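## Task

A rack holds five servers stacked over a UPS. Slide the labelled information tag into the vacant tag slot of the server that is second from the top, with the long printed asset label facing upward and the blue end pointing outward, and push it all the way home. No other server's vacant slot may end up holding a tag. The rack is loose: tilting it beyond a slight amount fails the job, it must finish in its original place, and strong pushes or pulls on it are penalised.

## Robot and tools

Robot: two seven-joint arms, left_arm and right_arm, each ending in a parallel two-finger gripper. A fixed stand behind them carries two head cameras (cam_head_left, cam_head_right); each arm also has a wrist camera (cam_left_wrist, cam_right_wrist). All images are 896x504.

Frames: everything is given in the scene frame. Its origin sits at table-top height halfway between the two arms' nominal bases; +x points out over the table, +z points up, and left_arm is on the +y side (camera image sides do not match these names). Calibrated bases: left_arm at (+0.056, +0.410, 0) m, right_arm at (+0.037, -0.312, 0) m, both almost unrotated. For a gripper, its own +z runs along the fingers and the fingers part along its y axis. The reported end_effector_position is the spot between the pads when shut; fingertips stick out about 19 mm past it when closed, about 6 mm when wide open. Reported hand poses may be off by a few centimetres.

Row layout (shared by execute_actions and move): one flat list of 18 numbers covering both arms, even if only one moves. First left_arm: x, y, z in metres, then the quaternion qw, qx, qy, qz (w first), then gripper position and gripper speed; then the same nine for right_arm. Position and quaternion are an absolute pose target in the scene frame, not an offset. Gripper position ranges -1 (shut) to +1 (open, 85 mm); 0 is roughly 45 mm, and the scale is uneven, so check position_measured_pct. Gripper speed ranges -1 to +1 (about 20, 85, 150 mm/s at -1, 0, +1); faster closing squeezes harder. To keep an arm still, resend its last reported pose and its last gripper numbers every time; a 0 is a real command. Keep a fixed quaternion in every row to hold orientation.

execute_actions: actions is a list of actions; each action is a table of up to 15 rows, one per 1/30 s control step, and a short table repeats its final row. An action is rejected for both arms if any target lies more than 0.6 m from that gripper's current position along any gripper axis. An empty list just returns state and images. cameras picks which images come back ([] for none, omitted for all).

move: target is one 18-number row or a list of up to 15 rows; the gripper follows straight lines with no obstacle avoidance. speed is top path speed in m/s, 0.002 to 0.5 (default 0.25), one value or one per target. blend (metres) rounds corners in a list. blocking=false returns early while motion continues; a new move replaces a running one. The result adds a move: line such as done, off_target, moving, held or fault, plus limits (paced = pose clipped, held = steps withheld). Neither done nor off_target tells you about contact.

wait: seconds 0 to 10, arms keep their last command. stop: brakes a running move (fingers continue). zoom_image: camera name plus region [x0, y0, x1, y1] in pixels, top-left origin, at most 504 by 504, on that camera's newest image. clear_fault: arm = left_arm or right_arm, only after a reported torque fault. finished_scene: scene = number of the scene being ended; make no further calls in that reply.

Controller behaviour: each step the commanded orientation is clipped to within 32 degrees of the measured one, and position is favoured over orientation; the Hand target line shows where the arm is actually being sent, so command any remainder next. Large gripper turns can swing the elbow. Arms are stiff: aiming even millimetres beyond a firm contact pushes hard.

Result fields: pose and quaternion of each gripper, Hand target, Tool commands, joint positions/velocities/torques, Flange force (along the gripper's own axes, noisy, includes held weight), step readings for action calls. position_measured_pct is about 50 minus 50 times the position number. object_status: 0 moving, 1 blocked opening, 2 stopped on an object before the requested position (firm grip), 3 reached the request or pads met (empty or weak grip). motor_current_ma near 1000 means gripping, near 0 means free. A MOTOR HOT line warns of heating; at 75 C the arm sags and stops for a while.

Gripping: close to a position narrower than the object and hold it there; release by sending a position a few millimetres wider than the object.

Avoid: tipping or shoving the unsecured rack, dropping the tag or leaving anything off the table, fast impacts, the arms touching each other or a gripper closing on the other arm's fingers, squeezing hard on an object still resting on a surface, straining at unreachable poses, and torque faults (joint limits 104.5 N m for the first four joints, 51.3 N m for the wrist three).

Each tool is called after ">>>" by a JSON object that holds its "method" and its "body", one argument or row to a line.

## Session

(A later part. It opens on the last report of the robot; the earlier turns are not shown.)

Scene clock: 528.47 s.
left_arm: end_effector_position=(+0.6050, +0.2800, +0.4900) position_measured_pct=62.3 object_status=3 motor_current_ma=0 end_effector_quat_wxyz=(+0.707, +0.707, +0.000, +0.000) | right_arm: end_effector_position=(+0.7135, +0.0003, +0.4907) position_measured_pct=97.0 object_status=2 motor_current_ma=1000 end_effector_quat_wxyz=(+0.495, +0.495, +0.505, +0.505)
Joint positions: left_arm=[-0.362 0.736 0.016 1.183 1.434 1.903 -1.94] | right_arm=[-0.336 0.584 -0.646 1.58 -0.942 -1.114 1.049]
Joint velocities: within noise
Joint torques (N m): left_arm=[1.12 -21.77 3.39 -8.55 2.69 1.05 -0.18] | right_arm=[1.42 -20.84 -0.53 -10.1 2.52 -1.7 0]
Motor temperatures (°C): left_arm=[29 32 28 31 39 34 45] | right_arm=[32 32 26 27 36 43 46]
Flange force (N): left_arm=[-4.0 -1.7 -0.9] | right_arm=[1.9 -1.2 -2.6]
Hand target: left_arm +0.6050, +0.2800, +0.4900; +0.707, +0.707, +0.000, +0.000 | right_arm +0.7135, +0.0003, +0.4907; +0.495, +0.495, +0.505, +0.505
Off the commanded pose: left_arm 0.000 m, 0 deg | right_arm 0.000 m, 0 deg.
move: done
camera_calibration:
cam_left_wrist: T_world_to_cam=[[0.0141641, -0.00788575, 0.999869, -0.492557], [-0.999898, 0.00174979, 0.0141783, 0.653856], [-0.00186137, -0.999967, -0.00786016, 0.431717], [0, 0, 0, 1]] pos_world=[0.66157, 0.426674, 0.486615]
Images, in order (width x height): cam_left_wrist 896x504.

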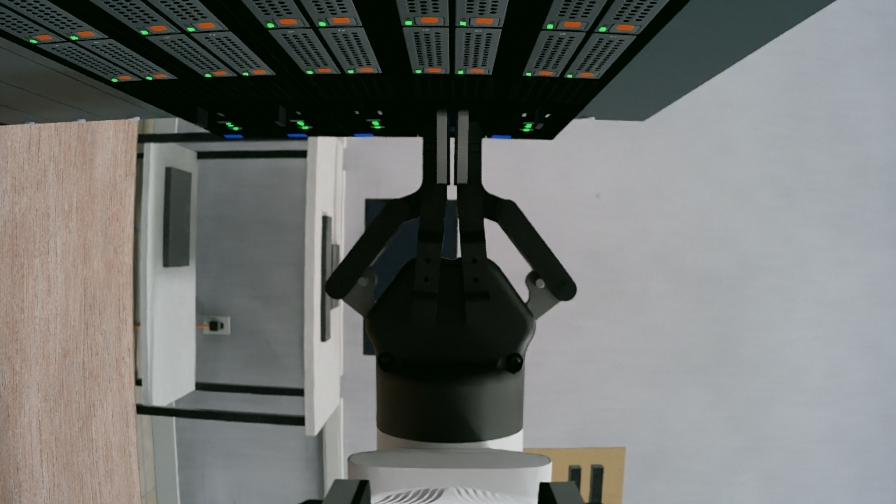

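>>> {"method": "move", "body": {
  "target": [
    [0.605,0.28,0.49,0.7071,0.7071,0,0,-0.25,-1,0.7145,0.0003,0.4907,0.49474,0.49474,0.50521,0.50521,-0.95,-1]
  ],
  "speed": 0.005,
  "cameras": []
}}

>>> {"method": "move", "body": {
  "target": [
    [0.605,0.28,0.49,0.7071,0.7071,0,0,-0.25,-1,0.7152,0.0003,0.4907,0.49474,0.49474,0.50521,0.50521,-0.95,-1]
  ],
  "speed": 0.005,
  "cameras": ["cam_left_wrist"]
}}

Scene clock: 535.30 s.
left_arm: end_effector_position=(+0.6050, +0.2800, +0.4900) position_measured_pct=62.3 object_status=3 motor_current_ma=0 end_effector_quat_wxyz=(+0.707, +0.707, +0.000, +0.000) | right_arm: end_effector_position=(+0.7145, +0.0003, +0.4907) position_measured_pct=97.0 object_status=2 motor_current_ma=1000 end_effector_quat_wxyz=(+0.495, +0.495, +0.505, +0.505)
Joint positions: left_arm=[-0.362 0.736 0.016 1.183 1.434 1.903 -1.94] | right_arm=[-0.336 0.585 -0.646 1.577 -0.941 -1.112 1.05]
Joint velocities: within noise
Joint torques (N m): left_arm=[1.08 -21.79 3.41 -8.57 2.67 1.04 -0.19] | right_arm=[1.56 -20.86 -0.39 -10.09 2.43 -1.78 0.02]
Motor temperatures (°C): left_arm=[29 32 28 31 39 34 45] | right_arm=[32 32 26 27 36 43 46]
Flange force (N): left_arm=[-4.1 -1.8 -0.8] | right_arm=[2.0 -1.2 -2.5]
Hand target: left_arm +0.6050, +0.2800, +0.4900; +0.707, +0.707, +0.000, +0.000 | right_arm +0.7145, +0.0003, +0.4907; +0.495, +0.495, +0.505, +0.505
Off the commanded pose: left_arm 0.000 m, 0 deg | right_arm 0.000 m, 0 deg.
move: done
No camera images: "cameras" was empty.

Scene clock: 536.00 s.
left_arm: end_effector_position=(+0.6050, +0.2800, +0.4900) position_measured_pct=62.3 object_status=3 motor_current_ma=0 end_effector_quat_wxyz=(+0.707, +0.707, +0.000, +0.000) | right_arm: end_effector_position=(+0.7152, +0.0003, +0.4907) position_measured_pct=97.0 object_status=2 motor_current_ma=1000 end_effector_quat_wxyz=(+0.495, +0.495, +0.505, +0.505)
Joint positions: left_arm=[-0.362 0.736 0.016 1.183 1.434 1.903 -1.94] | right_arm=[-0.335 0.586 -0.645 1.575 -0.941 -1.111 1.05]
Joint velocities: within noise
Joint torques (N m): left_arm=[1.11 -21.78 3.39 -8.54 2.66 1.02 -0.16] | right_arm=[1.52 -20.97 -0.45 -10 2.38 -1.82 0.03]
Motor temperatures (°C): left_arm=[29 32 28 31 39 34 45] | right_arm=[32 32 26 27 36 43 46]
Flange force (N): left_arm=[-4.0 -1.8 -0.9] | right_arm=[2.2 -1.2 -2.0]
Hand target: left_arm +0.6050, +0.2800, +0.4900; +0.707, +0.707, +0.000, +0.000 | right_arm +0.7152, +0.0003, +0.4907; +0.495, +0.495, +0.505, +0.505
Off the commanded pose: left_arm 0.000 m, 0 deg | right_arm 0.000 m, 0 deg.
move: done
camera_calibration:
cam_left_wrist: T_world_to_cam=[[0.0141641, -0.00788575, 0.999869, -0.492557], [-0.999898, 0.00174979, 0.0141783, 0.653856], [-0.00186137, -0.999967, -0.00786016, 0.431717], [0, 0, 0, 1]] pos_world=[0.66157, 0.426674, 0.486615]
Images, in order (width x height): cam_left_wrist 896x504.

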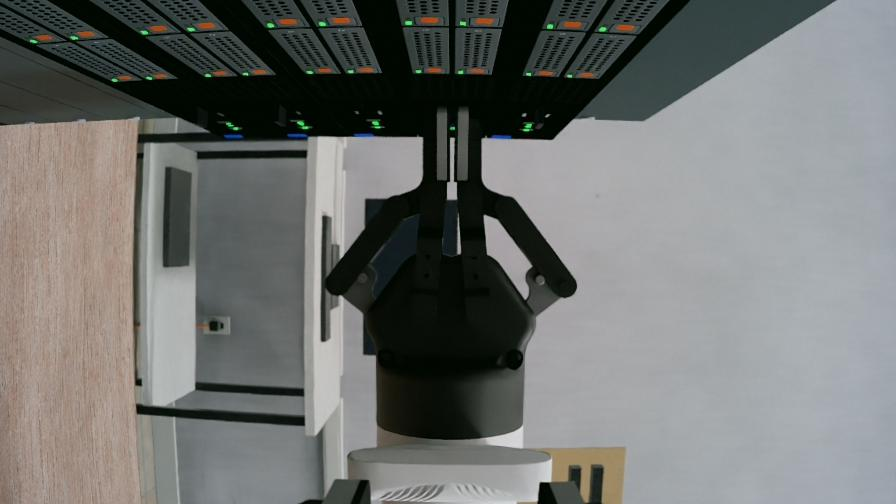

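>>> {"method": "move", "body": {
  "target": [
    [0.605,0.28,0.49,0.7071,0.7071,0,0,-0.25,-1,0.7152,0.0003,0.4907,0.49474,0.49474,0.50521,0.50521,-0.8,-1],
    [0.605,0.28,0.49,0.7071,0.7071,0,0,-0.25,-1,0.672,0.0003,0.4907,0.49474,0.49474,0.50521,0.50521,-0.8,-1],
    [0.605,0.28,0.49,0.7071,0.7071,0,0,-0.25,-1,0.672,0.0003,0.4907,0.49474,0.49474,0.50521,0.50521,-1,-1]
  ],
  "speed": 0.04,
  "cameras": ["cam_left_wrist","cam_right_wrist"]
}}

>>> {"method": "zoom_image", "body": {
  "camera": "cam_left_wrist",
  "region": [400, 80, 560, 180]
}}

>>> {"method": "zoom_image", "body": {
  "camera": "cam_right_wrist",
  "region": [400, 360, 720, 504]
}}

Scene clock: 546.37 s.
left_arm: end_effector_position=(+0.6050, +0.2800, +0.4900) position_measured_pct=62.3 object_status=3 motor_current_ma=0 end_effector_quat_wxyz=(+0.707, +0.707, +0.000, +0.000) | right_arm: end_effector_position=(+0.6720, +0.0003, +0.4907) position_measured_pct=98.3 object_status=0 motor_current_ma=450 end_effector_quat_wxyz=(+0.495, +0.495, +0.505, +0.505)
Joint positions: left_arm=[-0.362 0.736 0.016 1.183 1.434 1.903 -1.94] | right_arm=[-0.359 0.523 -0.668 1.688 -0.976 -1.184 1.012]
Joint velocities: within noise
Joint torques (N m): left_arm=[1.13 -21.76 3.42 -8.53 2.66 1.01 -0.17] | right_arm=[-0.42 -19.38 -1.48 -9.03 2.52 -1.34 0.04]
Motor temperatures (°C): left_arm=[29 32 28 31 39 34 45] | right_arm=[32 32 26 27 36 43 46]
Flange force (N): left_arm=[-4.0 -1.7 -1.0] | right_arm=[0.3 -0.8 0.1]
Hand target: left_arm +0.6050, +0.2800, +0.4900; +0.707, +0.707, +0.000, +0.000 | right_arm +0.6720, +0.0003, +0.4907; +0.495, +0.495, +0.505, +0.505
Off the commanded pose: left_arm 0.000 m, 0 deg | right_arm 0.000 m, 0 deg.
move: done
camera_calibration:
cam_left_wrist: T_world_to_cam=[[0.0141641, -0.00788575, 0.999869, -0.492557], [-0.999898, 0.00174979, 0.0141783, 0.653856], [-0.00186137, -0.999967, -0.00786016, 0.431717], [0, 0, 0, 1]] pos_world=[0.66157, 0.426674, 0.486615]
cam_right_wrist: T_world_to_cam=[[0.0258161, -0.0225807, 0.999412, -0.504653], [-0.00669916, -0.999726, -0.0224147, 0.0702454], [0.999644, -0.00611655, -0.0259603, -0.50923], [0, 0, 0, 1]] pos_world=[0.522548, 0.055716, 0.492711]
Images, in order (width x height): cam_left_wrist 896x504, cam_right_wrist 896x504.

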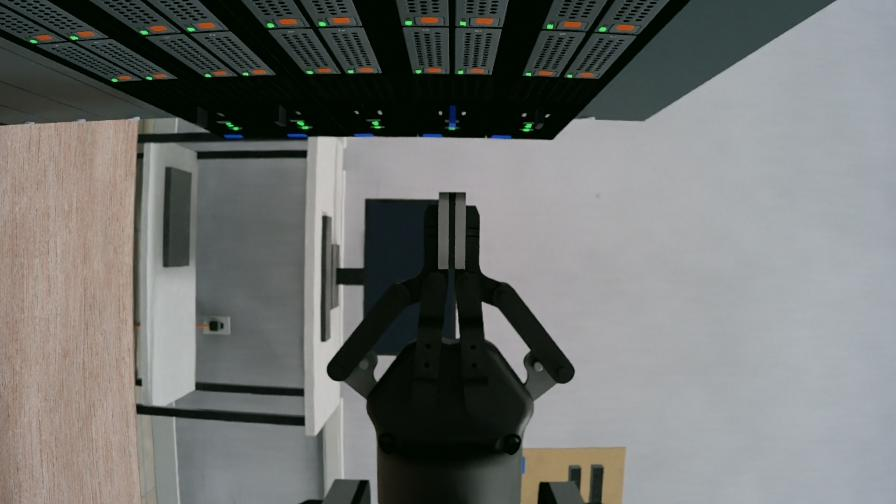

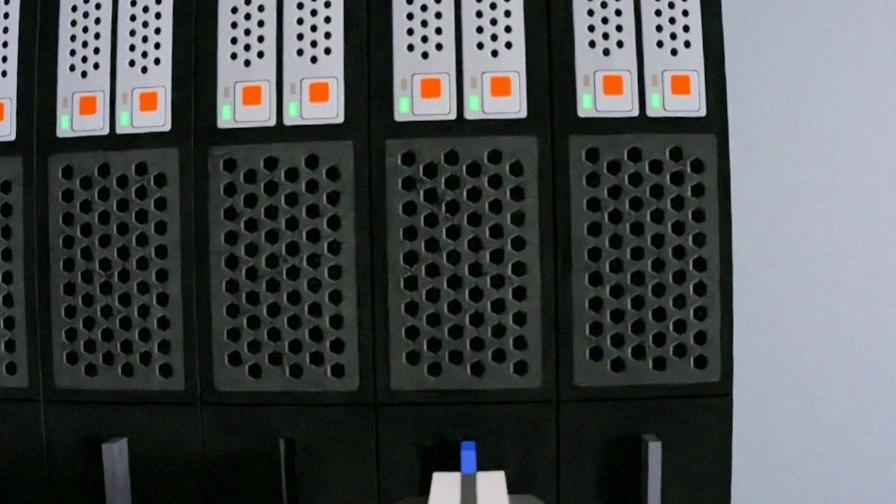

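Scaled by 3.150 from the camera's 896x504 image, which has a finer 1280x720 frame.

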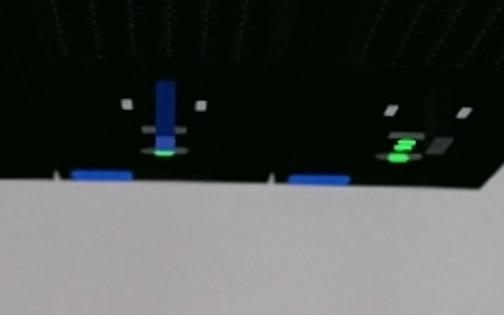

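Scaled by 1.575 from the camera's 896x504 image, which has a finer 1280x720 frame.

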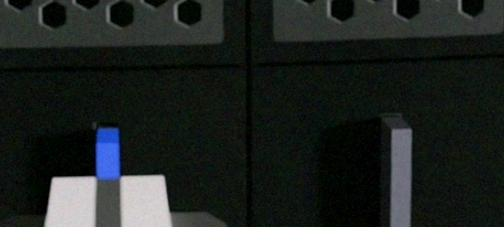

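>>> {"method": "move", "body": {
  "target": [
    [0.605,0.28,0.49,0.7071,0.7071,0,0,-0.25,-1,0.702,0.0003,0.4907,0.49474,0.49474,0.50521,0.50521,-1,-1],
    [0.605,0.28,0.49,0.7071,0.7071,0,0,-0.25,-1,0.7055,0.0003,0.4907,0.49474,0.49474,0.50521,0.50521,-1,-1]
  ],
  "speed": [0.03,0.006],
  "cameras": []
}}

>>> {"method": "move", "body": {
  "target": [
    [0.605,0.28,0.49,0.7071,0.7071,0,0,-0.25,-1,0.7065,0.0003,0.4907,0.49474,0.49474,0.50521,0.50521,-1,-1]
  ],
  "speed": 0.006,
  "cameras": []
}}

>>> {"method": "move", "body": {
  "target": [
    [0.605,0.28,0.49,0.7071,0.7071,0,0,-0.25,-1,0.7072,0.0003,0.4907,0.49474,0.49474,0.50521,0.50521,-1,-1]
  ],
  "speed": 0.006,
  "cameras": ["cam_left_wrist"]
}}

Scene clock: 568.83 s.
left_arm: end_effector_position=(+0.6050, +0.2800, +0.4900) position_measured_pct=62.3 object_status=3 motor_current_ma=0 end_effector_quat_wxyz=(+0.707, +0.707, +0.000, +0.000) | right_arm: end_effector_position=(+0.7055, +0.0003, +0.4907) position_measured_pct=98.7 object_status=3 motor_current_ma=940 end_effector_quat_wxyz=(+0.495, +0.495, +0.505, +0.505)
Joint positions: left_arm=[-0.362 0.736 0.016 1.183 1.434 1.903 -1.94] | right_arm=[-0.34 0.572 -0.65 1.602 -0.948 -1.127 1.041]
Joint velocities: within noise
Joint torques (N m): left_arm=[1.06 -21.81 3.41 -8.57 2.67 1.05 -0.17] | right_arm=[-0.45 -20.53 -1.67 -9.24 2.49 -1.27 -0.01]
Motor temperatures (°C): left_arm=[29 33 28 31 39 34 45] | right_arm=[32 32 26 27 36 43 46]
Flange force (N): left_arm=[-4.0 -1.8 -0.8] | right_arm=[0.3 -0.6 0.3]
Hand target: left_arm +0.6050, +0.2800, +0.4900; +0.707, +0.707, +0.000, +0.000 | right_arm +0.7055, +0.0003, +0.4907; +0.495, +0.495, +0.505, +0.505
Off the commanded pose: left_arm 0.000 m, 0 deg | right_arm 0.000 m, 0 deg.
move: done
No camera images: "cameras" was empty.

Scene clock: 569.53 s.
left_arm: end_effector_position=(+0.6050, +0.2800, +0.4900) position_measured_pct=62.3 object_status=3 motor_current_ma=0 end_effector_quat_wxyz=(+0.707, +0.707, +0.000, +0.000) | right_arm: end_effector_position=(+0.7065, +0.0003, +0.4907) position_measured_pct=98.7 object_status=3 motor_current_ma=940 end_effector_quat_wxyz=(+0.495, +0.495, +0.505, +0.505)
Joint positions: left_arm=[-0.362 0.736 0.016 1.183 1.434 1.903 -1.94] | right_arm=[-0.34 0.573 -0.65 1.599 -0.947 -1.126 1.042]
Joint velocities: within noise
Joint torques (N m): left_arm=[1.12 -21.77 3.36 -8.53 2.66 1.03 -0.15] | right_arm=[-0.2 -20.48 -1.47 -9.33 2.5 -1.3 0.03]
Motor temperatures (°C): left_arm=[29 33 28 31 39 34 45] | right_arm=[32 32 26 27 36 43 46]
Flange force (N): left_arm=[-4.0 -1.7 -0.9] | right_arm=[0.4 -0.6 -0.3]
Hand target: left_arm +0.6050, +0.2800, +0.4900; +0.707, +0.707, +0.000, +0.000 | right_arm +0.7065, +0.0003, +0.4907; +0.495, +0.495, +0.505, +0.505
Off the commanded pose: left_arm 0.000 m, 0 deg | right_arm 0.000 m, 0 deg.
move: done
No camera images: "cameras" was empty.

Scene clock: 570.23 s.
left_arm: end_effector_position=(+0.6050, +0.2800, +0.4900) position_measured_pct=62.3 object_status=3 motor_current_ma=0 end_effector_quat_wxyz=(+0.707, +0.707, +0.000, +0.000) | right_arm: end_effector_position=(+0.7072, +0.0003, +0.4907) position_measured_pct=98.7 object_status=3 motor_current_ma=940 end_effector_quat_wxyz=(+0.495, +0.495, +0.505, +0.505)
Joint positions: left_arm=[-0.362 0.736 0.016 1.183 1.434 1.903 -1.94] | right_arm=[-0.339 0.574 -0.649 1.597 -0.946 -1.125 1.043]
Joint velocities: within noise
Joint torques (N m): left_arm=[1.11 -21.76 3.4 -8.52 2.67 1.06 -0.16] | right_arm=[0.57 -20.02 -0.96 -9.91 2.63 -1.22 0.02]
Motor temperatures (°C): left_arm=[29 33 28 31 39 34 45] | right_arm=[32 32 26 27 36 43 46]
Flange force (N): left_arm=[-4.0 -1.7 -0.9] | right_arm=[0.3 -0.8 -3.4]
Hand target: left_arm +0.6050, +0.2800, +0.4900; +0.707, +0.707, +0.000, +0.000 | right_arm +0.7072, +0.0003, +0.4907; +0.495, +0.495, +0.505, +0.505
Off the commanded pose: left_arm 0.000 m, 0 deg | right_arm 0.000 m, 0 deg.
move: done
camera_calibration:
cam_left_wrist: T_world_to_cam=[[0.0141641, -0.00788575, 0.999869, -0.492557], [-0.999898, 0.00174979, 0.0141783, 0.653856], [-0.00186137, -0.999967, -0.00786016, 0.431717], [0, 0, 0, 1]] pos_world=[0.66157, 0.426674, 0.486615]
Images, in order (width x height): cam_left_wrist 896x504.

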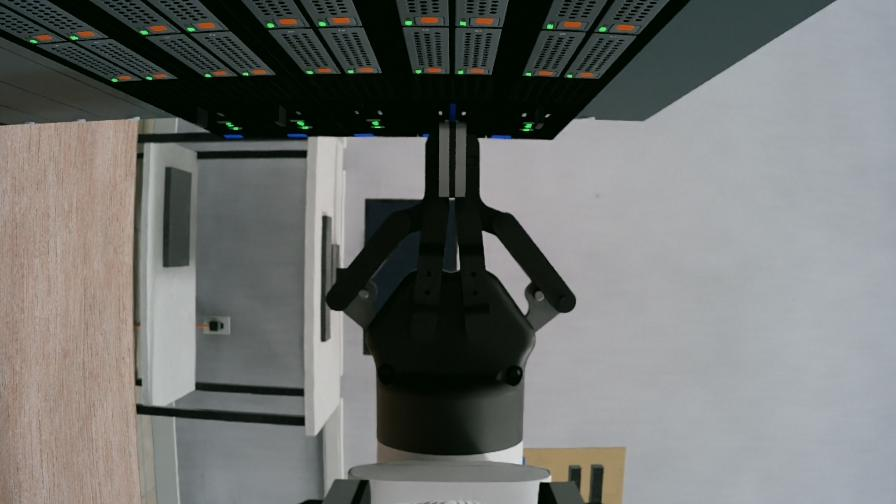

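>>> {"method": "move", "body": {
  "target": [
    [0.605,0.28,0.49,0.7071,0.7071,0,0,-0.25,-1,0.7080,0.0003,0.4907,0.49474,0.49474,0.50521,0.50521,-1,-1]
  ],
  "speed": 0.006,
  "cameras": []
}}

>>> {"method": "move", "body": {
  "target": [
    [0.605,0.28,0.49,0.7071,0.7071,0,0,-0.25,-1,0.7088,0.0003,0.4907,0.49474,0.49474,0.50521,0.50521,-1,-1]
  ],
  "speed": 0.006,
  "cameras": []
}}

Scene clock: 576.53 s.
left_arm: end_effector_position=(+0.6050, +0.2800, +0.4900) position_measured_pct=62.3 object_status=3 motor_current_ma=0 end_effector_quat_wxyz=(+0.707, +0.707, +0.000, +0.000) | right_arm: end_effector_position=(+0.7080, +0.0003, +0.4907) position_measured_pct=98.7 object_status=3 motor_current_ma=940 end_effector_quat_wxyz=(+0.495, +0.495, +0.505, +0.505)
Joint positions: left_arm=[-0.362 0.736 0.016 1.183 1.434 1.903 -1.94] | right_arm=[-0.339 0.575 -0.649 1.595 -0.946 -1.123 1.043]
Joint velocities: within noise
Joint torques (N m): left_arm=[1.09 -21.78 3.46 -8.57 2.69 1.05 -0.14] | right_arm=[1.02 -19.68 -0.63 -10.41 2.73 -1.14 0.03]
Motor temperatures (°C): left_arm=[29 33 28 31 39 34 45] | right_arm=[32 32 26 27 36 43 46]
Flange force (N): left_arm=[-4.2 -1.9 -0.8] | right_arm=[-0.2 -1.0 -5.9]
Hand target: left_arm +0.6050, +0.2800, +0.4900; +0.707, +0.707, +0.000, +0.000 | right_arm +0.7080, +0.0003, +0.4907; +0.495, +0.495, +0.505, +0.505
Off the commanded pose: left_arm 0.000 m, 0 deg | right_arm 0.000 m, 0 deg.
move: done
No camera images: "cameras" was empty.

Scene clock: 577.23 s.
left_arm: end_effector_position=(+0.6050, +0.2800, +0.4900) position_measured_pct=62.3 object_status=3 motor_current_ma=0 end_effector_quat_wxyz=(+0.707, +0.707, +0.000, +0.000) | right_arm: end_effector_position=(+0.7088, +0.0003, +0.4907) position_measured_pct=98.7 object_status=3 motor_current_ma=940 end_effector_quat_wxyz=(+0.495, +0.495, +0.505, +0.505)
Joint positions: left_arm=[-0.362 0.736 0.016 1.183 1.434 1.903 -1.94] | right_arm=[-0.338 0.577 -0.648 1.593 -0.945 -1.122 1.044]
Joint velocities: within noise
Joint torques (N m): left_arm=[1.12 -21.79 3.4 -8.53 2.69 1.06 -0.16] | right_arm=[6.09 -17.45 2.92 -13.2 2.88 -1.48 0.03]
Motor temperatures (°C): left_arm=[29 33 28 31 39 34 45] | right_arm=[32 32 26 27 36 43 46]
Flange force (N): left_arm=[-4.0 -1.8 -0.9] | right_arm=[1.1 -1.6 -20.6]
Hand target: left_arm +0.6050, +0.2800, +0.4900; +0.707, +0.707, +0.000, +0.000 | right_arm +0.7088, +0.0003, +0.4907; +0.495, +0.495, +0.505, +0.505
Off the commanded pose: left_arm 0.000 m, 0 deg | right_arm 0.000 m, 0 deg.
move: done
No camera images: "cameras" was empty.

>>> {"method": "move", "body": {
  "target": [
    [0.605,0.28,0.49,0.7071,0.7071,0,0,-0.25,-1,0.66,0.0003,0.4907,0.49474,0.49474,0.50521,0.50521,-1,-1],
    [0.605,0.28,0.49,0.7071,0.7071,0,0,-0.25,-1,0.57,-0.02,0.4907,0.49474,0.49474,0.50521,0.50521,-1,-1]
  ],
  "speed": [0.04,0.1]
}}

>>> {"method": "zoom_image", "body": {
  "camera": "cam_left_wrist",
  "region": [400, 80, 560, 180]
}}

>>> {"method": "zoom_image", "body": {
  "camera": "cam_right_wrist",
  "region": [300, 260, 720, 504]
}}

>>> {"method": "zoom_image", "body": {
  "camera": "cam_head_left",
  "region": [340, 30, 560, 240]
}}

Scene clock: 590.23 s.
left_arm: end_effector_position=(+0.6050, +0.2800, +0.4900) position_measured_pct=62.3 object_status=3 motor_current_ma=0 end_effector_quat_wxyz=(+0.707, +0.707, +0.000, +0.000) | right_arm: end_effector_position=(+0.5700, -0.0200, +0.4907) position_measured_pct=98.7 object_status=3 motor_current_ma=940 end_effector_quat_wxyz=(+0.495, +0.495, +0.505, +0.505)
Joint positions: left_arm=[-0.362 0.736 0.016 1.183 1.434 1.903 -1.94] | right_arm=[-0.406 0.356 -0.733 1.953 -1.093 -1.323 0.917]
Joint velocities: within noise
Joint torques (N m): left_arm=[1.12 -21.78 3.39 -8.53 2.69 1.04 -0.18] | right_arm=[-0.44 -15.33 -0.92 -8.33 2.54 -1.55 -0.01]
Motor temperatures (°C): left_arm=[29 33 28 31 39 34 45] | right_arm=[32 32 26 27 36 43 46]
Flange force (N): left_arm=[-3.9 -1.7 -0.9] | right_arm=[0.7 -0.7 -0.1]
Hand target: left_arm +0.6050, +0.2800, +0.4900; +0.707, +0.707, +0.000, +0.000 | right_arm +0.5700, -0.0200, +0.4907; +0.495, +0.495, +0.505, +0.505
Off the commanded pose: left_arm 0.000 m, 0 deg | right_arm 0.000 m, 0 deg.
move: done
camera_calibration:
cam_left_wrist: T_world_to_cam=[[0.0141641, -0.00788575, 0.999869, -0.492557], [-0.999898, 0.00174979, 0.0141783, 0.653856], [-0.00186137, -0.999967, -0.00786016, 0.431717], [0, 0, 0, 1]] pos_world=[0.66157, 0.426674, 0.486615]
cam_right_wrist: T_world_to_cam=[[0.0258136, -0.0224833, 0.999414, -0.502482], [-0.00679671, -0.999728, -0.0223148, 0.0492596], [0.999644, -0.0062167, -0.0259594, -0.407388], [0, 0, 0, 1]] pos_world=[0.420548, 0.0354161, 0.492711]

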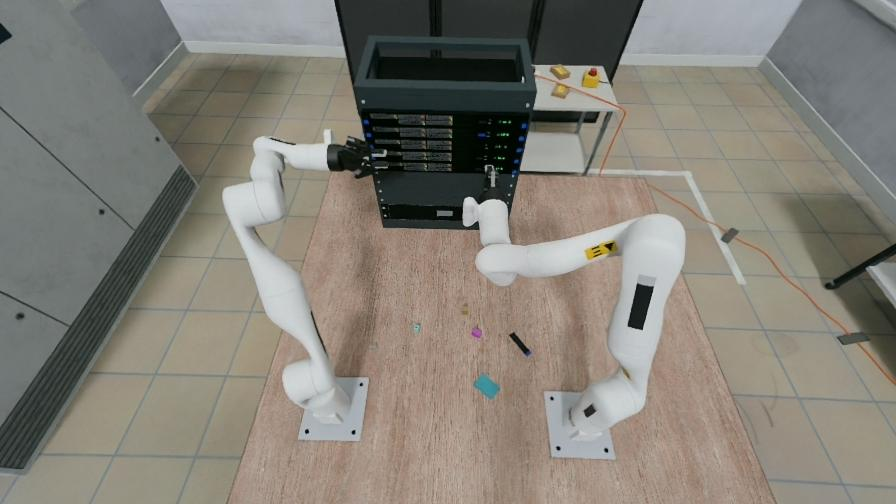

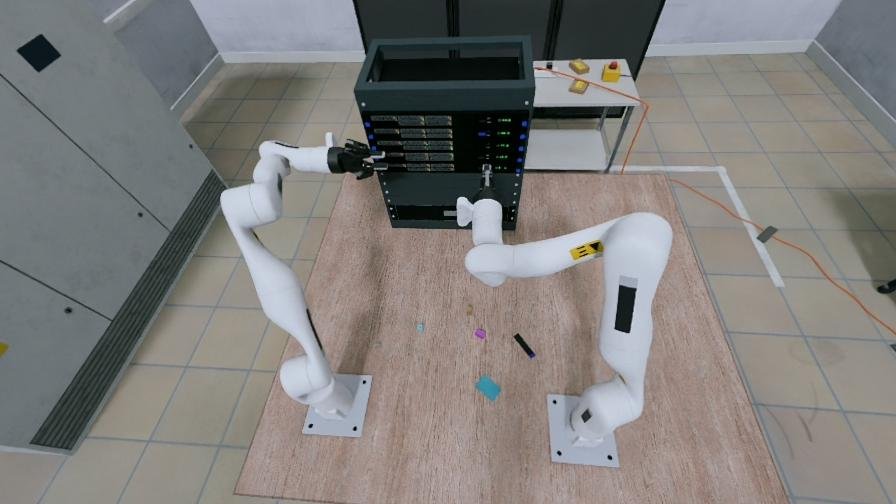

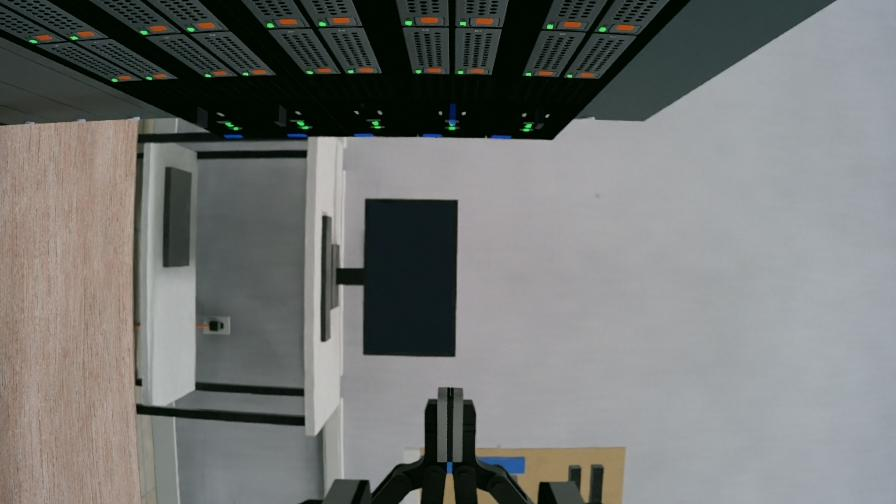

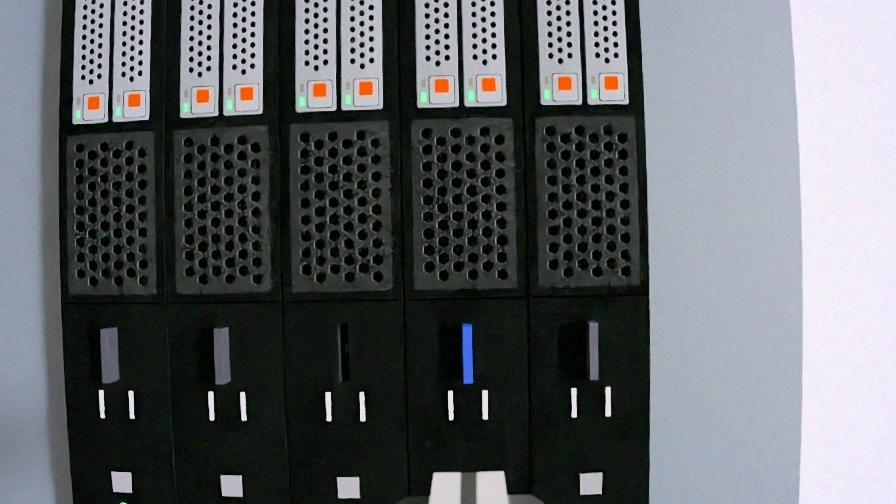

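Scaled by 3.150 from the camera's 896x504 image, which has a finer 1280x720 frame.

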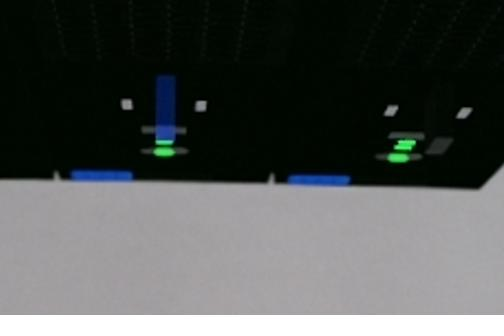

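Scaled by 1.200 from the camera's 896x504 image, which has a finer 1280x720 frame.

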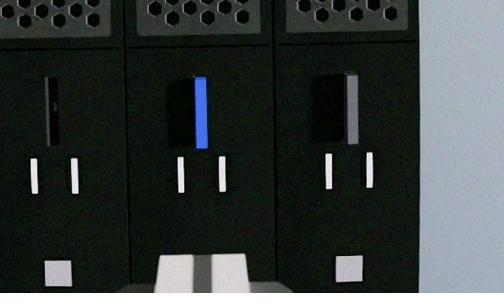

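Scaled by 2.291.

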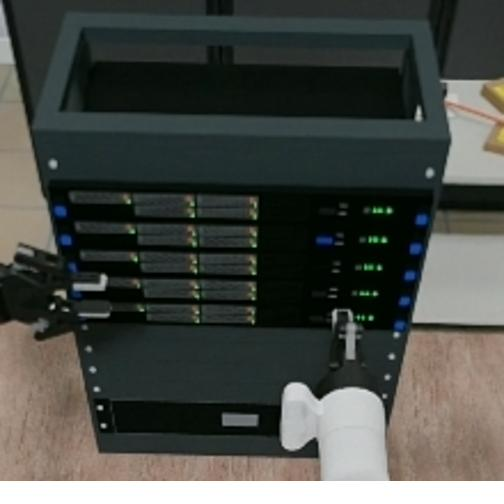

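Fully seated in the second server. Finish.

>>> {"method": "finished_scene", "body": {
  "scene": 2
}}

The scene is finished: the task was done.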